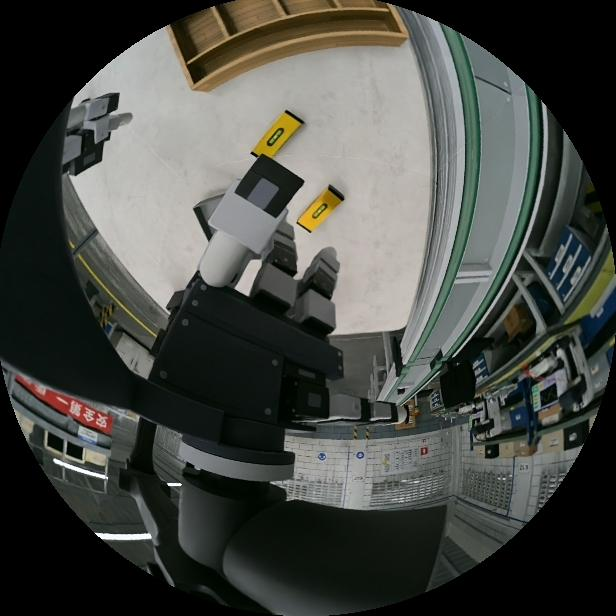

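Scaled by 2.520 from the camera's 616x616 image, which has a finer 880x880 frame.

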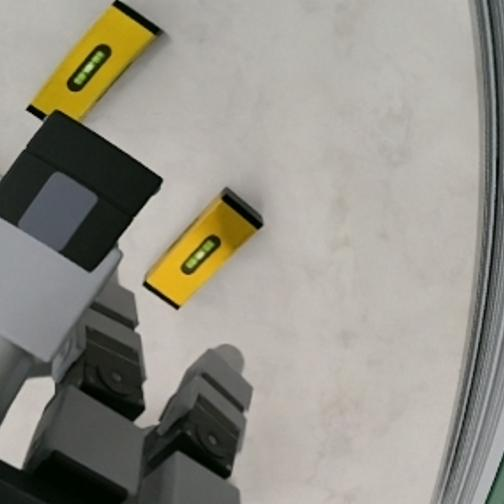

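Request:
{"op": "execute_actions", "data": {
  "actions": [
    [[0,0,0,0,0,0,-0.754,-0.06,-0.576,-0.696,-0.754,0.17,-0.576,-0.696,-0.754,0,0.9,0.5,-0.714,-0.678,-0.226,-0.168,0.1,-0.85,-0.004,0.011,0.065,0,0,0,-0.754,-0.22,-0.576,-0.696,-0.754,0.22,-0.576,-0.696,0.05,0,0.9,0.5,-0.714,-0.678,-0.226,-0.168,0.4,-0.8]],
    [[0,0,0,0,0,0,-0.754,-0.06,-0.576,-0.696,-0.754,0.17,-0.576,-0.696,-0.754,0,0.9,0.5,-0.714,-0.678,-0.226,-0.168,0.1,-0.85,0,0,0.05,0,0,0,-0.754,-0.22,-0.576,-0.696,-0.754,0.22,-0.576,-0.696,0.05,0,0.9,0.5,-0.714,-0.678,-0.226,-0.168,0.4,-0.8]]
  ],
  "cameras": ["cam_right_wrist"]
}}

Request:
{"op": "zoom_image", "data": {
  "camera": "cam_right_wrist",
  "region": [240, 170, 380, 310]
}}

Scene clock: 341.67 s.
left_arm: end_effector_position=(+0.3366, +0.1916, +0.2119) hand_goal=(-0.754, -0.060, -0.576, -0.696, -0.754, +0.170, -0.576, -0.696, -0.754, +0.000, +0.900, +0.500, -0.714, -0.678, -0.226, -0.168) hand_measured=(-0.754, -0.058, -0.576, -0.696, -0.752, +0.170, -0.576, -0.696, -0.756, +0.002, +0.896, +0.498, -0.716, -0.678, -0.222, -0.168) hand_current_ma=(+0, +0, +0, +0, +0, +0, +0, +0, -1, +0, -1, -1, +0, +0, +2, +0) hand_state=(goal, goal, goal, goal, goal, goal, goal, goal, goal, goal, goal, goal, goal, goal, goal, goal) hand_current_limit=0.10 hand_speed=-0.85 end_effector_quat_wxyz=(-0.017, +0.413, +0.911, +0.007) | right_arm: end_effector_position=(+0.5690, -0.1036, +0.1598) hand_goal=(-0.754, -0.220, -0.576, -0.696, -0.754, +0.220, -0.576, -0.696, +0.050, +0.000, +0.900, +0.500, -0.714, -0.678, -0.226, -0.168) hand_measured=(-0.754, -0.218, -0.576, -0.696, -0.754, +0.218, -0.576, -0.696, +0.040, +0.002, +0.890, +0.502, -0.714, -0.678, -0.222, -0.168) hand_current_ma=(+2, +5, -1, +1, +1, -5, +0, +0, -46, +6, -43, +13, +1, +3, +26, +2) hand_state=(goal, goal, goal, goal, goal, goal, goal, goal, goal, goal, goal, goal, goal, goal, goal, goal) hand_current_limit=0.40 hand_speed=-0.80 end_effector_quat_wxyz=(-0.005, +0.440, +0.898, -0.006)
Joint positions: left_arm=[-0.769 1.235 1.088 -1.459 -0.003 -1.452] | right_arm=[0.45 1.787 1.449 -1.249 -0.001 -0.216]
Joint torques (N m): left_arm=[-0.62 -7.71 9.62 0.06 0.08 0.09] | right_arm=[-1.67 -13.45 7.15 0.62 0.24 0.31]
Heat: left arm: hottest elbow 40 °C; right arm: hottest elbow 35 °C.
Hand target: left_arm +0.3444, +0.1814, +0.2230; +0.000, +0.423, +0.906, +0.000 | right_arm +0.5765, -0.1090, +0.1619; +0.000, +0.450, +0.893, +0.000
Off the commanded pose: left_arm 0.017 m, 2 deg | right_arm 0.009 m, 2 deg.
Step readings (end_effector_position of left_arm | right_arm):
0: (+0.3366, +0.1916, +0.2119) | (+0.5555, -0.1100, +0.2107)
1: (+0.3366, +0.1916, +0.2119) | (+0.5573, -0.1092, +0.2098)
2: (+0.3366, +0.1916, +0.2119) | (+0.5608, -0.1075, +0.2102)
4: (+0.3366, +0.1916, +0.2119) | (+0.5675, -0.1043, +0.2075)
8: (+0.3366, +0.1916, +0.2119) | (+0.5704, -0.1029, +0.1981)
15: (+0.3366, +0.1916, +0.2119) | (+0.5706, -0.1029, +0.1950)
16: (+0.3366, +0.1916, +0.2119) | (+0.5707, -0.1028, +0.1919)
17: (+0.3366, +0.1916, +0.2119) | (+0.5724, -0.1020, +0.1895)
19: (+0.3366, +0.1916, +0.2119) | (+0.5720, -0.1022, +0.1802)
23: (+0.3366, +0.1916, +0.2119) | (+0.5683, -0.1039, +0.1626)
30: (+0.3366, +0.1916, +0.2119) | (+0.5690, -0.1036, +0.1598)
camera_calibration:
cam_right_wrist: T_world_to_cam=[[0.969266, -0.23809, -0.0619355, -0.527799], [-0.112027, -0.651297, 0.750508, -0.172156], [-0.219027, -0.720504, -0.657952, 0.275132], [0, 0, 0, 1]] pos_world=[0.552553, -0.0395542, 0.277539]
Images, in order (width x height): cam_right_wrist 616x616.

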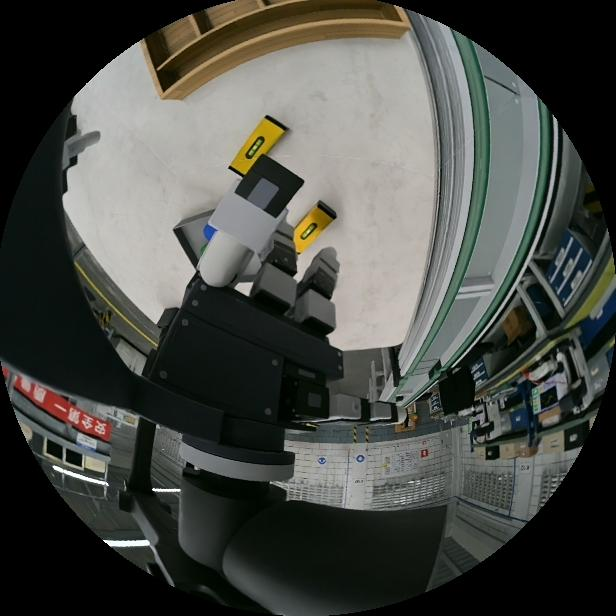

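Scaled by 3.600 from the camera's 616x616 image, which has a finer 880x880 frame.

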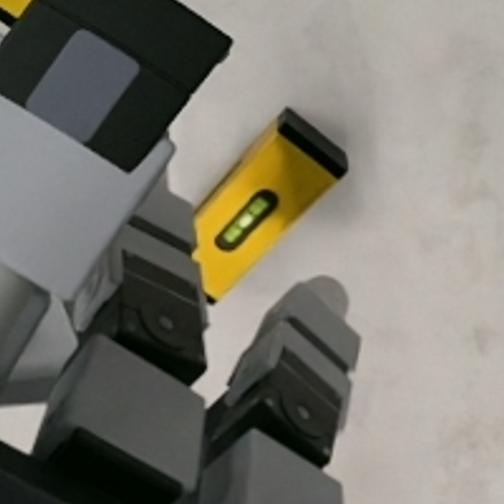

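Request:
{"op": "execute_actions", "data": {
  "actions": [
    [[0,0,0,0,0,0,-0.754,-0.06,-0.576,-0.696,-0.754,0.17,-0.576,-0.696,-0.754,0,0.9,0.5,-0.714,-0.678,-0.226,-0.168,0.1,-0.85,-0.01,-0.006,0.035,0,0,0,-0.754,-0.22,-0.576,-0.696,-0.754,0.22,-0.576,-0.696,0.05,0,0.9,0.5,-0.714,-0.678,-0.226,-0.168,0.4,-0.8]]
  ],
  "cameras": ["cam_right_wrist"]
}}

Request:
{"op": "zoom_image", "data": {
  "camera": "cam_right_wrist",
  "region": [240, 170, 380, 310]
}}

Scene clock: 350.53 s.
left_arm: end_effector_position=(+0.3366, +0.1916, +0.2119) hand_goal=(-0.754, -0.060, -0.576, -0.696, -0.754, +0.170, -0.576, -0.696, -0.754, +0.000, +0.900, +0.500, -0.714, -0.678, -0.226, -0.168) hand_measured=(-0.754, -0.058, -0.576, -0.696, -0.752, +0.170, -0.576, -0.696, -0.756, +0.002, +0.896, +0.498, -0.716, -0.678, -0.222, -0.168) hand_current_ma=(+0, +0, +0, +0, +0, +0, +0, +0, -1, +0, -1, -1, +0, +0, +2, +0) hand_state=(goal, goal, goal, goal, goal, goal, goal, goal, goal, goal, goal, goal, goal, goal, goal, goal) hand_current_limit=0.10 hand_speed=-0.85 end_effector_quat_wxyz=(-0.017, +0.413, +0.911, +0.007) | right_arm: end_effector_position=(+0.5708, -0.1110, +0.1430) hand_goal=(-0.754, -0.220, -0.576, -0.696, -0.754, +0.220, -0.576, -0.696, +0.050, +0.000, +0.900, +0.500, -0.714, -0.678, -0.226, -0.168) hand_measured=(-0.754, -0.218, -0.576, -0.696, -0.754, +0.218, -0.576, -0.696, +0.040, +0.002, +0.890, +0.502, -0.714, -0.678, -0.222, -0.168) hand_current_ma=(+1, +5, -1, +1, +1, -5, +0, +0, -46, +6, -43, +13, +1, +3, +26, +2) hand_state=(goal, goal, goal, goal, goal, goal, goal, goal, goal, goal, goal, goal, goal, goal, goal, goal) hand_current_limit=0.40 hand_speed=-0.80 end_effector_quat_wxyz=(-0.003, +0.445, +0.895, -0.003)
Joint positions: left_arm=[-0.769 1.235 1.088 -1.459 -0.003 -1.452] | right_arm=[0.438 1.795 1.412 -1.196 -0.001 -0.216]
Joint torques (N m): left_arm=[-0.56 -7.36 9.61 0.1 0.09 0.1] | right_arm=[-1.67 -12.63 6.86 0.66 0.24 0.19]
Heat: left arm: hottest elbow 40 °C; right arm: hottest elbow 35 °C.
Hand target: left_arm +0.3444, +0.1814, +0.2230; +0.000, +0.423, +0.906, +0.000 | right_arm +0.5771, -0.1159, +0.1409; +0.000, +0.450, +0.893, +0.000
Off the commanded pose: left_arm 0.017 m, 2 deg | right_arm 0.008 m, 1 deg.
Step readings (end_effector_position of left_arm | right_arm):
0: (+0.3366, +0.1916, +0.2119) | (+0.5690, -0.1036, +0.1598)
1: (+0.3366, +0.1916, +0.2119) | (+0.5695, -0.1044, +0.1579)
2: (+0.3366, +0.1916, +0.2119) | (+0.5714, -0.1053, +0.1563)
4: (+0.3366, +0.1916, +0.2119) | (+0.5719, -0.1064, +0.1514)
8: (+0.3366, +0.1916, +0.2119) | (+0.5698, -0.1107, +0.1432)
15: (+0.3366, +0.1916, +0.2119) | (+0.5708, -0.1110, +0.1430)
camera_calibration:
cam_right_wrist: T_world_to_cam=[[0.966669, -0.249776, -0.05625, -0.532973], [-0.124981, -0.652092, 0.747768, -0.156514], [-0.223454, -0.715813, -0.661574, 0.262679], [0, 0, 0, 1]] pos_world=[0.554344, -0.0471562, 0.260838]
Images, in order (width x height): cam_right_wrist 616x616.

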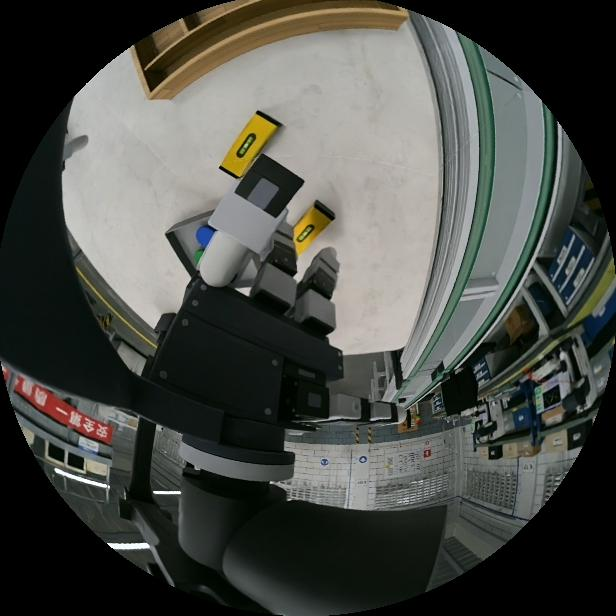

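Scaled by 3.600 from the camera's 616x616 image, which has a finer 880x880 frame.

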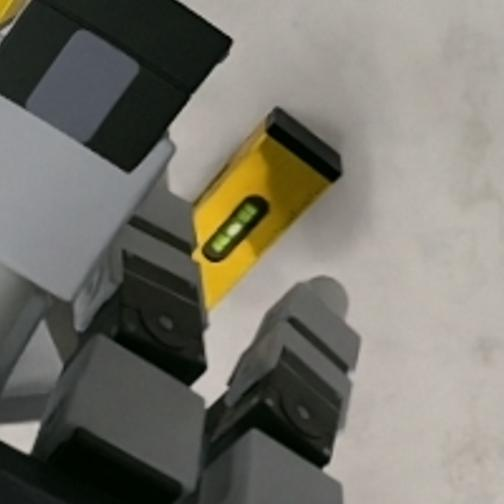

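Request:
{"op": "execute_actions", "data": {
  "actions": [
    [[0,0,0,0,0,0,-0.754,-0.06,-0.576,-0.696,-0.754,0.17,-0.576,-0.696,-0.754,0,0.9,0.5,-0.714,-0.678,-0.226,-0.168,0.1,-0.85,0.002,-0.004,0.022,0,0,0.008,-0.754,-0.22,-0.576,-0.696,-0.754,0.22,-0.576,-0.696,0.05,0,0.9,0.5,-0.714,-0.678,-0.226,-0.168,0.4,-0.8]],
    [[0,0,0,0,0,0,-0.754,-0.06,-0.576,-0.696,-0.754,0.17,-0.576,-0.696,-0.754,0,0.9,0.5,-0.714,-0.678,-0.226,-0.168,0.1,-0.85,0,0,0.012,0,0,0,-0.754,-0.22,-0.576,-0.696,-0.754,0.22,-0.576,-0.696,0.05,0,0.9,0.5,-0.714,-0.678,-0.226,-0.168,0.4,-0.8]]
  ],
  "cameras": ["cam_right_wrist"]
}}

Request:
{"op": "zoom_image", "data": {
  "camera": "cam_right_wrist",
  "region": [240, 170, 380, 310]
}}

Scene clock: 362.20 s.
left_arm: end_effector_position=(+0.3366, +0.1916, +0.2119) hand_goal=(-0.754, -0.060, -0.576, -0.696, -0.754, +0.170, -0.576, -0.696, -0.754, +0.000, +0.900, +0.500, -0.714, -0.678, -0.226, -0.168) hand_measured=(-0.754, -0.058, -0.576, -0.696, -0.752, +0.170, -0.576, -0.696, -0.756, +0.002, +0.896, +0.498, -0.716, -0.678, -0.222, -0.168) hand_current_ma=(+0, +0, +0, +0, +0, +0, +0, +0, -1, +0, -1, -1, +0, +0, +2, +0) hand_state=(goal, goal, goal, goal, goal, goal, goal, goal, goal, goal, goal, goal, goal, goal, goal, goal) hand_current_limit=0.10 hand_speed=-0.85 end_effector_quat_wxyz=(-0.017, +0.413, +0.911, +0.007) | right_arm: end_effector_position=(+0.5708, -0.1126, +0.1279) hand_goal=(-0.754, -0.220, -0.576, -0.696, -0.754, +0.220, -0.576, -0.696, +0.050, +0.000, +0.900, +0.500, -0.714, -0.678, -0.226, -0.168) hand_measured=(-0.754, -0.218, -0.576, -0.696, -0.754, +0.218, -0.576, -0.696, +0.040, +0.002, +0.890, +0.502, -0.714, -0.678, -0.222, -0.168) hand_current_ma=(+1, +5, -1, +1, +1, -5, +0, +0, -46, +6, -43, +13, +1, +3, +26, +2) hand_state=(goal, goal, goal, goal, goal, goal, goal, goal, goal, goal, goal, goal, goal, goal, goal, goal) hand_current_limit=0.40 hand_speed=-0.80 end_effector_quat_wxyz=(+0.000, +0.453, +0.892, +0.001)
Joint positions: left_arm=[-0.769 1.235 1.088 -1.459 -0.003 -1.452] | right_arm=[0.438 1.804 1.38 -1.145 -0.001 -0.2]
Joint torques (N m): left_arm=[-0.5 -7.59 9.62 -0.01 0.07 0.07] | right_arm=[-1.14 -12.34 6.49 0.69 0.24 0.32]
Heat: left arm: hottest elbow 40 °C; right arm: hottest elbow 34 °C.
Hand target: left_arm +0.3444, +0.1814, +0.2230; +0.000, +0.423, +0.906, +0.000 | right_arm +0.5745, -0.1164, +0.1205; +0.000, +0.461, +0.887, +0.000
Off the commanded pose: left_arm 0.017 m, 2 deg | right_arm 0.009 m, 1 deg.
Step readings (end_effector_position of left_arm | right_arm):
0: (+0.3366, +0.1916, +0.2119) | (+0.5708, -0.1110, +0.1430)
1: (+0.3366, +0.1916, +0.2119) | (+0.5708, -0.1112, +0.1417)
2: (+0.3366, +0.1916, +0.2119) | (+0.5717, -0.1111, +0.1406)
4: (+0.3366, +0.1916, +0.2119) | (+0.5717, -0.1115, +0.1375)
8: (+0.3366, +0.1916, +0.2119) | (+0.5692, -0.1131, +0.1318)
15: (+0.3366, +0.1916, +0.2119) | (+0.5698, -0.1130, +0.1320)
16: (+0.3366, +0.1916, +0.2119) | (+0.5699, -0.1130, +0.1314)
17: (+0.3366, +0.1916, +0.2119) | (+0.5706, -0.1127, +0.1313)
19: (+0.3366, +0.1916, +0.2119) | (+0.5712, -0.1124, +0.1304)
23: (+0.3366, +0.1916, +0.2119) | (+0.5709, -0.1125, +0.1282)
30: (+0.3366, +0.1916, +0.2119) | (+0.5708, -0.1126, +0.1279)
camera_calibration:
cam_right_wrist: T_world_to_cam=[[0.962897, -0.265397, -0.0489179, -0.534737], [-0.142137, -0.652836, 0.744044, -0.136009], [-0.229403, -0.709485, -0.666337, 0.256173], [0, 0, 0, 1]] pos_world=[0.554332, -0.0489587, 0.245736]
Images, in order (width x height): cam_right_wrist 616x616.

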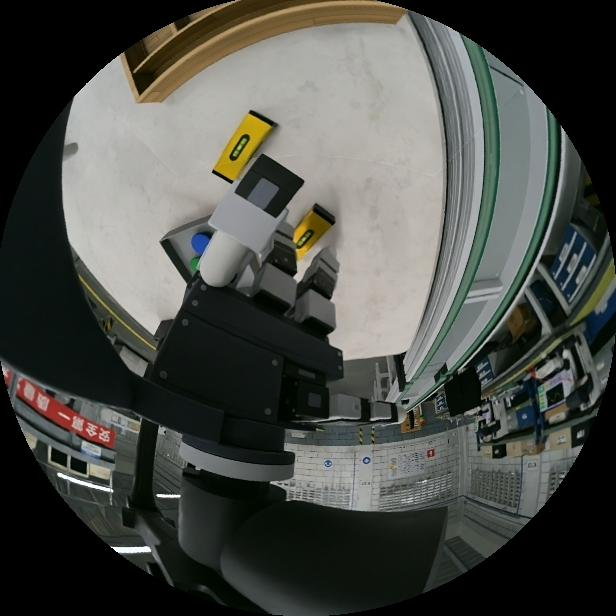

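Scaled by 3.600 from the camera's 616x616 image, which has a finer 880x880 frame.

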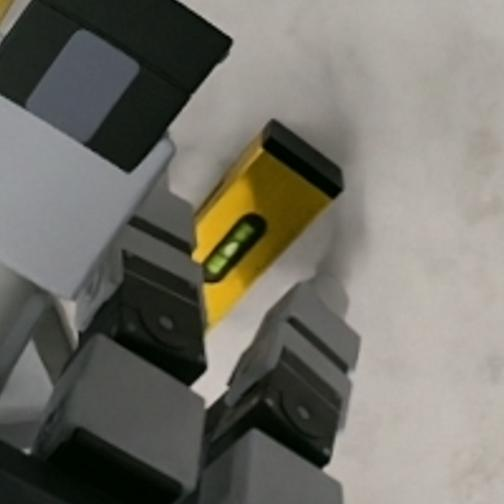

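Request:
{"op": "execute_actions", "data": {
  "actions": [
    [[0,0,0,0,0,0,-0.754,-0.06,-0.576,-0.696,-0.754,0.17,-0.576,-0.696,-0.754,0,0.9,0.5,-0.714,-0.678,-0.226,-0.168,0.1,-0.85,0,-0.008,0,0,0,-0.018,-0.754,-0.22,-0.576,-0.696,-0.754,0.22,-0.576,-0.696,0.05,0,0.9,0.5,-0.714,-0.678,-0.226,-0.168,0.4,-0.8]],
    [[0,0,0,0,0,0,-0.754,-0.06,-0.576,-0.696,-0.754,0.17,-0.576,-0.696,-0.754,0,0.9,0.5,-0.714,-0.678,-0.226,-0.168,0.1,-0.85,0,0,0.004,0,0,0,-0.754,-0.06,-0.576,-0.696,-0.754,0.06,-0.576,-0.696,0.05,0,0.9,0.5,-0.714,-0.678,-0.226,-0.168,0.4,-0.8]]
  ],
  "cameras": ["cam_right_wrist"]
}}

Request:
{"op": "zoom_image", "data": {
  "camera": "cam_right_wrist",
  "region": [240, 170, 380, 310]
}}

Scene clock: 368.00 s.
left_arm: end_effector_position=(+0.3366, +0.1916, +0.2119) hand_goal=(-0.754, -0.060, -0.576, -0.696, -0.754, +0.170, -0.576, -0.696, -0.754, +0.000, +0.900, +0.500, -0.714, -0.678, -0.226, -0.168) hand_measured=(-0.754, -0.058, -0.576, -0.696, -0.752, +0.170, -0.576, -0.696, -0.756, +0.002, +0.896, +0.498, -0.716, -0.678, -0.222, -0.168) hand_current_ma=(+0, +0, +0, +0, +0, +0, +0, +0, -1, +0, -1, -1, +0, +0, +2, +0) hand_state=(goal, goal, goal, goal, goal, goal, goal, goal, goal, goal, goal, goal, goal, goal, goal, goal) hand_current_limit=0.10 hand_speed=-0.85 end_effector_quat_wxyz=(-0.017, +0.413, +0.911, +0.007) | right_arm: end_effector_position=(+0.5681, -0.1132, +0.1246) hand_goal=(-0.754, -0.060, -0.576, -0.696, -0.754, +0.060, -0.576, -0.696, +0.050, +0.000, +0.900, +0.500, -0.714, -0.678, -0.226, -0.168) hand_measured=(-0.754, -0.106, -0.576, -0.696, -0.752, +0.140, -0.574, -0.696, +0.040, +0.002, +0.890, +0.502, -0.714, -0.678, -0.222, -0.168) hand_current_ma=(+1, -187, +0, +1, +5, +334, +5, +4, -47, +6, -43, +13, +0, +3, +26, +2) hand_state=(goal, blocked, goal, goal, goal, blocked, goal, goal, goal, goal, goal, goal, goal, goal, goal, goal) hand_current_limit=0.40 hand_speed=-0.80 end_effector_quat_wxyz=(+0.000, +0.437, +0.900, +0.000)
Joint positions: left_arm=[-0.769 1.235 1.088 -1.459 -0.003 -1.452] | right_arm=[0.433 1.802 1.367 -1.137 -0.001 -0.24]
Joint torques (N m): left_arm=[-0.44 -7.59 9.58 0.02 0.06 0.08] | right_arm=[-1.79 -12.69 5.94 0.84 0.2 0.06]
Heat: left arm: hottest elbow 39 °C; right arm: hottest elbow 33 °C.
Hand target: left_arm +0.3444, +0.1814, +0.2230; +0.000, +0.423, +0.906, +0.000 | right_arm +0.5706, -0.1192, +0.1180; +0.000, +0.436, +0.900, +0.000
Off the commanded pose: left_arm 0.017 m, 2 deg | right_arm 0.009 m, 0 deg.
Step readings (end_effector_position of left_arm | right_arm):
0: (+0.3366, +0.1916, +0.2119) | (+0.5708, -0.1126, +0.1279)
1: (+0.3366, +0.1916, +0.2119) | (+0.5702, -0.1129, +0.1270)
2: (+0.3366, +0.1916, +0.2119) | (+0.5699, -0.1131, +0.1260)
4: (+0.3366, +0.1916, +0.2119) | (+0.5684, -0.1143, +0.1238)
8: (+0.3366, +0.1916, +0.2119) | (+0.5682, -0.1139, +0.1241)
15: (+0.3366, +0.1916, +0.2119) | (+0.5680, -0.1134, +0.1241)
16: (+0.3366, +0.1916, +0.2119) | (+0.5680, -0.1134, +0.1239)
17: (+0.3366, +0.1916, +0.2119) | (+0.5679, -0.1133, +0.1237)
19: (+0.3366, +0.1916, +0.2119) | (+0.5680, -0.1133, +0.1237)
23: (+0.3366, +0.1916, +0.2119) | (+0.5681, -0.1132, +0.1246)
30: (+0.3366, +0.1916, +0.2119) | (+0.5681, -0.1132, +0.1246)
camera_calibration:
cam_right_wrist: T_world_to_cam=[[0.971634, -0.23115, -0.0499728, -0.533412], [-0.117807, -0.656314, 0.745234, -0.14871], [-0.205058, -0.718207, -0.664928, 0.238025], [0, 0, 0, 1]] pos_world=[0.549571, -0.0499474, 0.242437]
Images, in order (width x height): cam_right_wrist 616x616.

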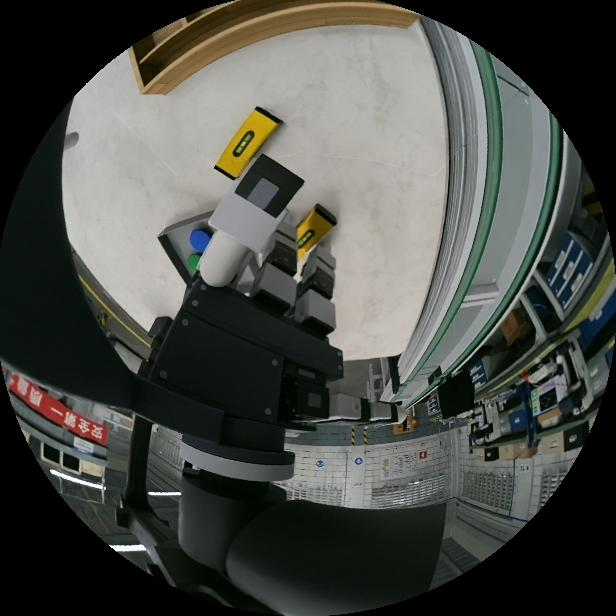

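Scaled by 3.600 from the camera's 616x616 image, which has a finer 880x880 frame.

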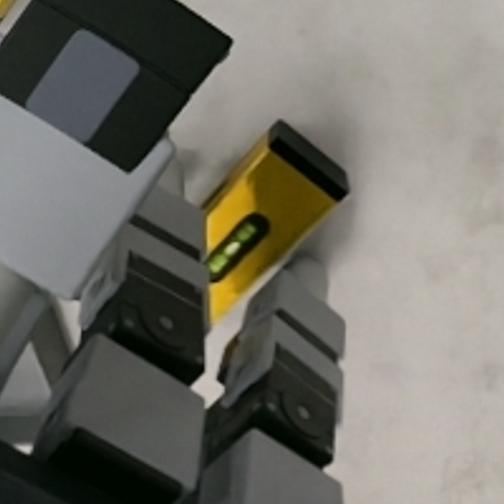

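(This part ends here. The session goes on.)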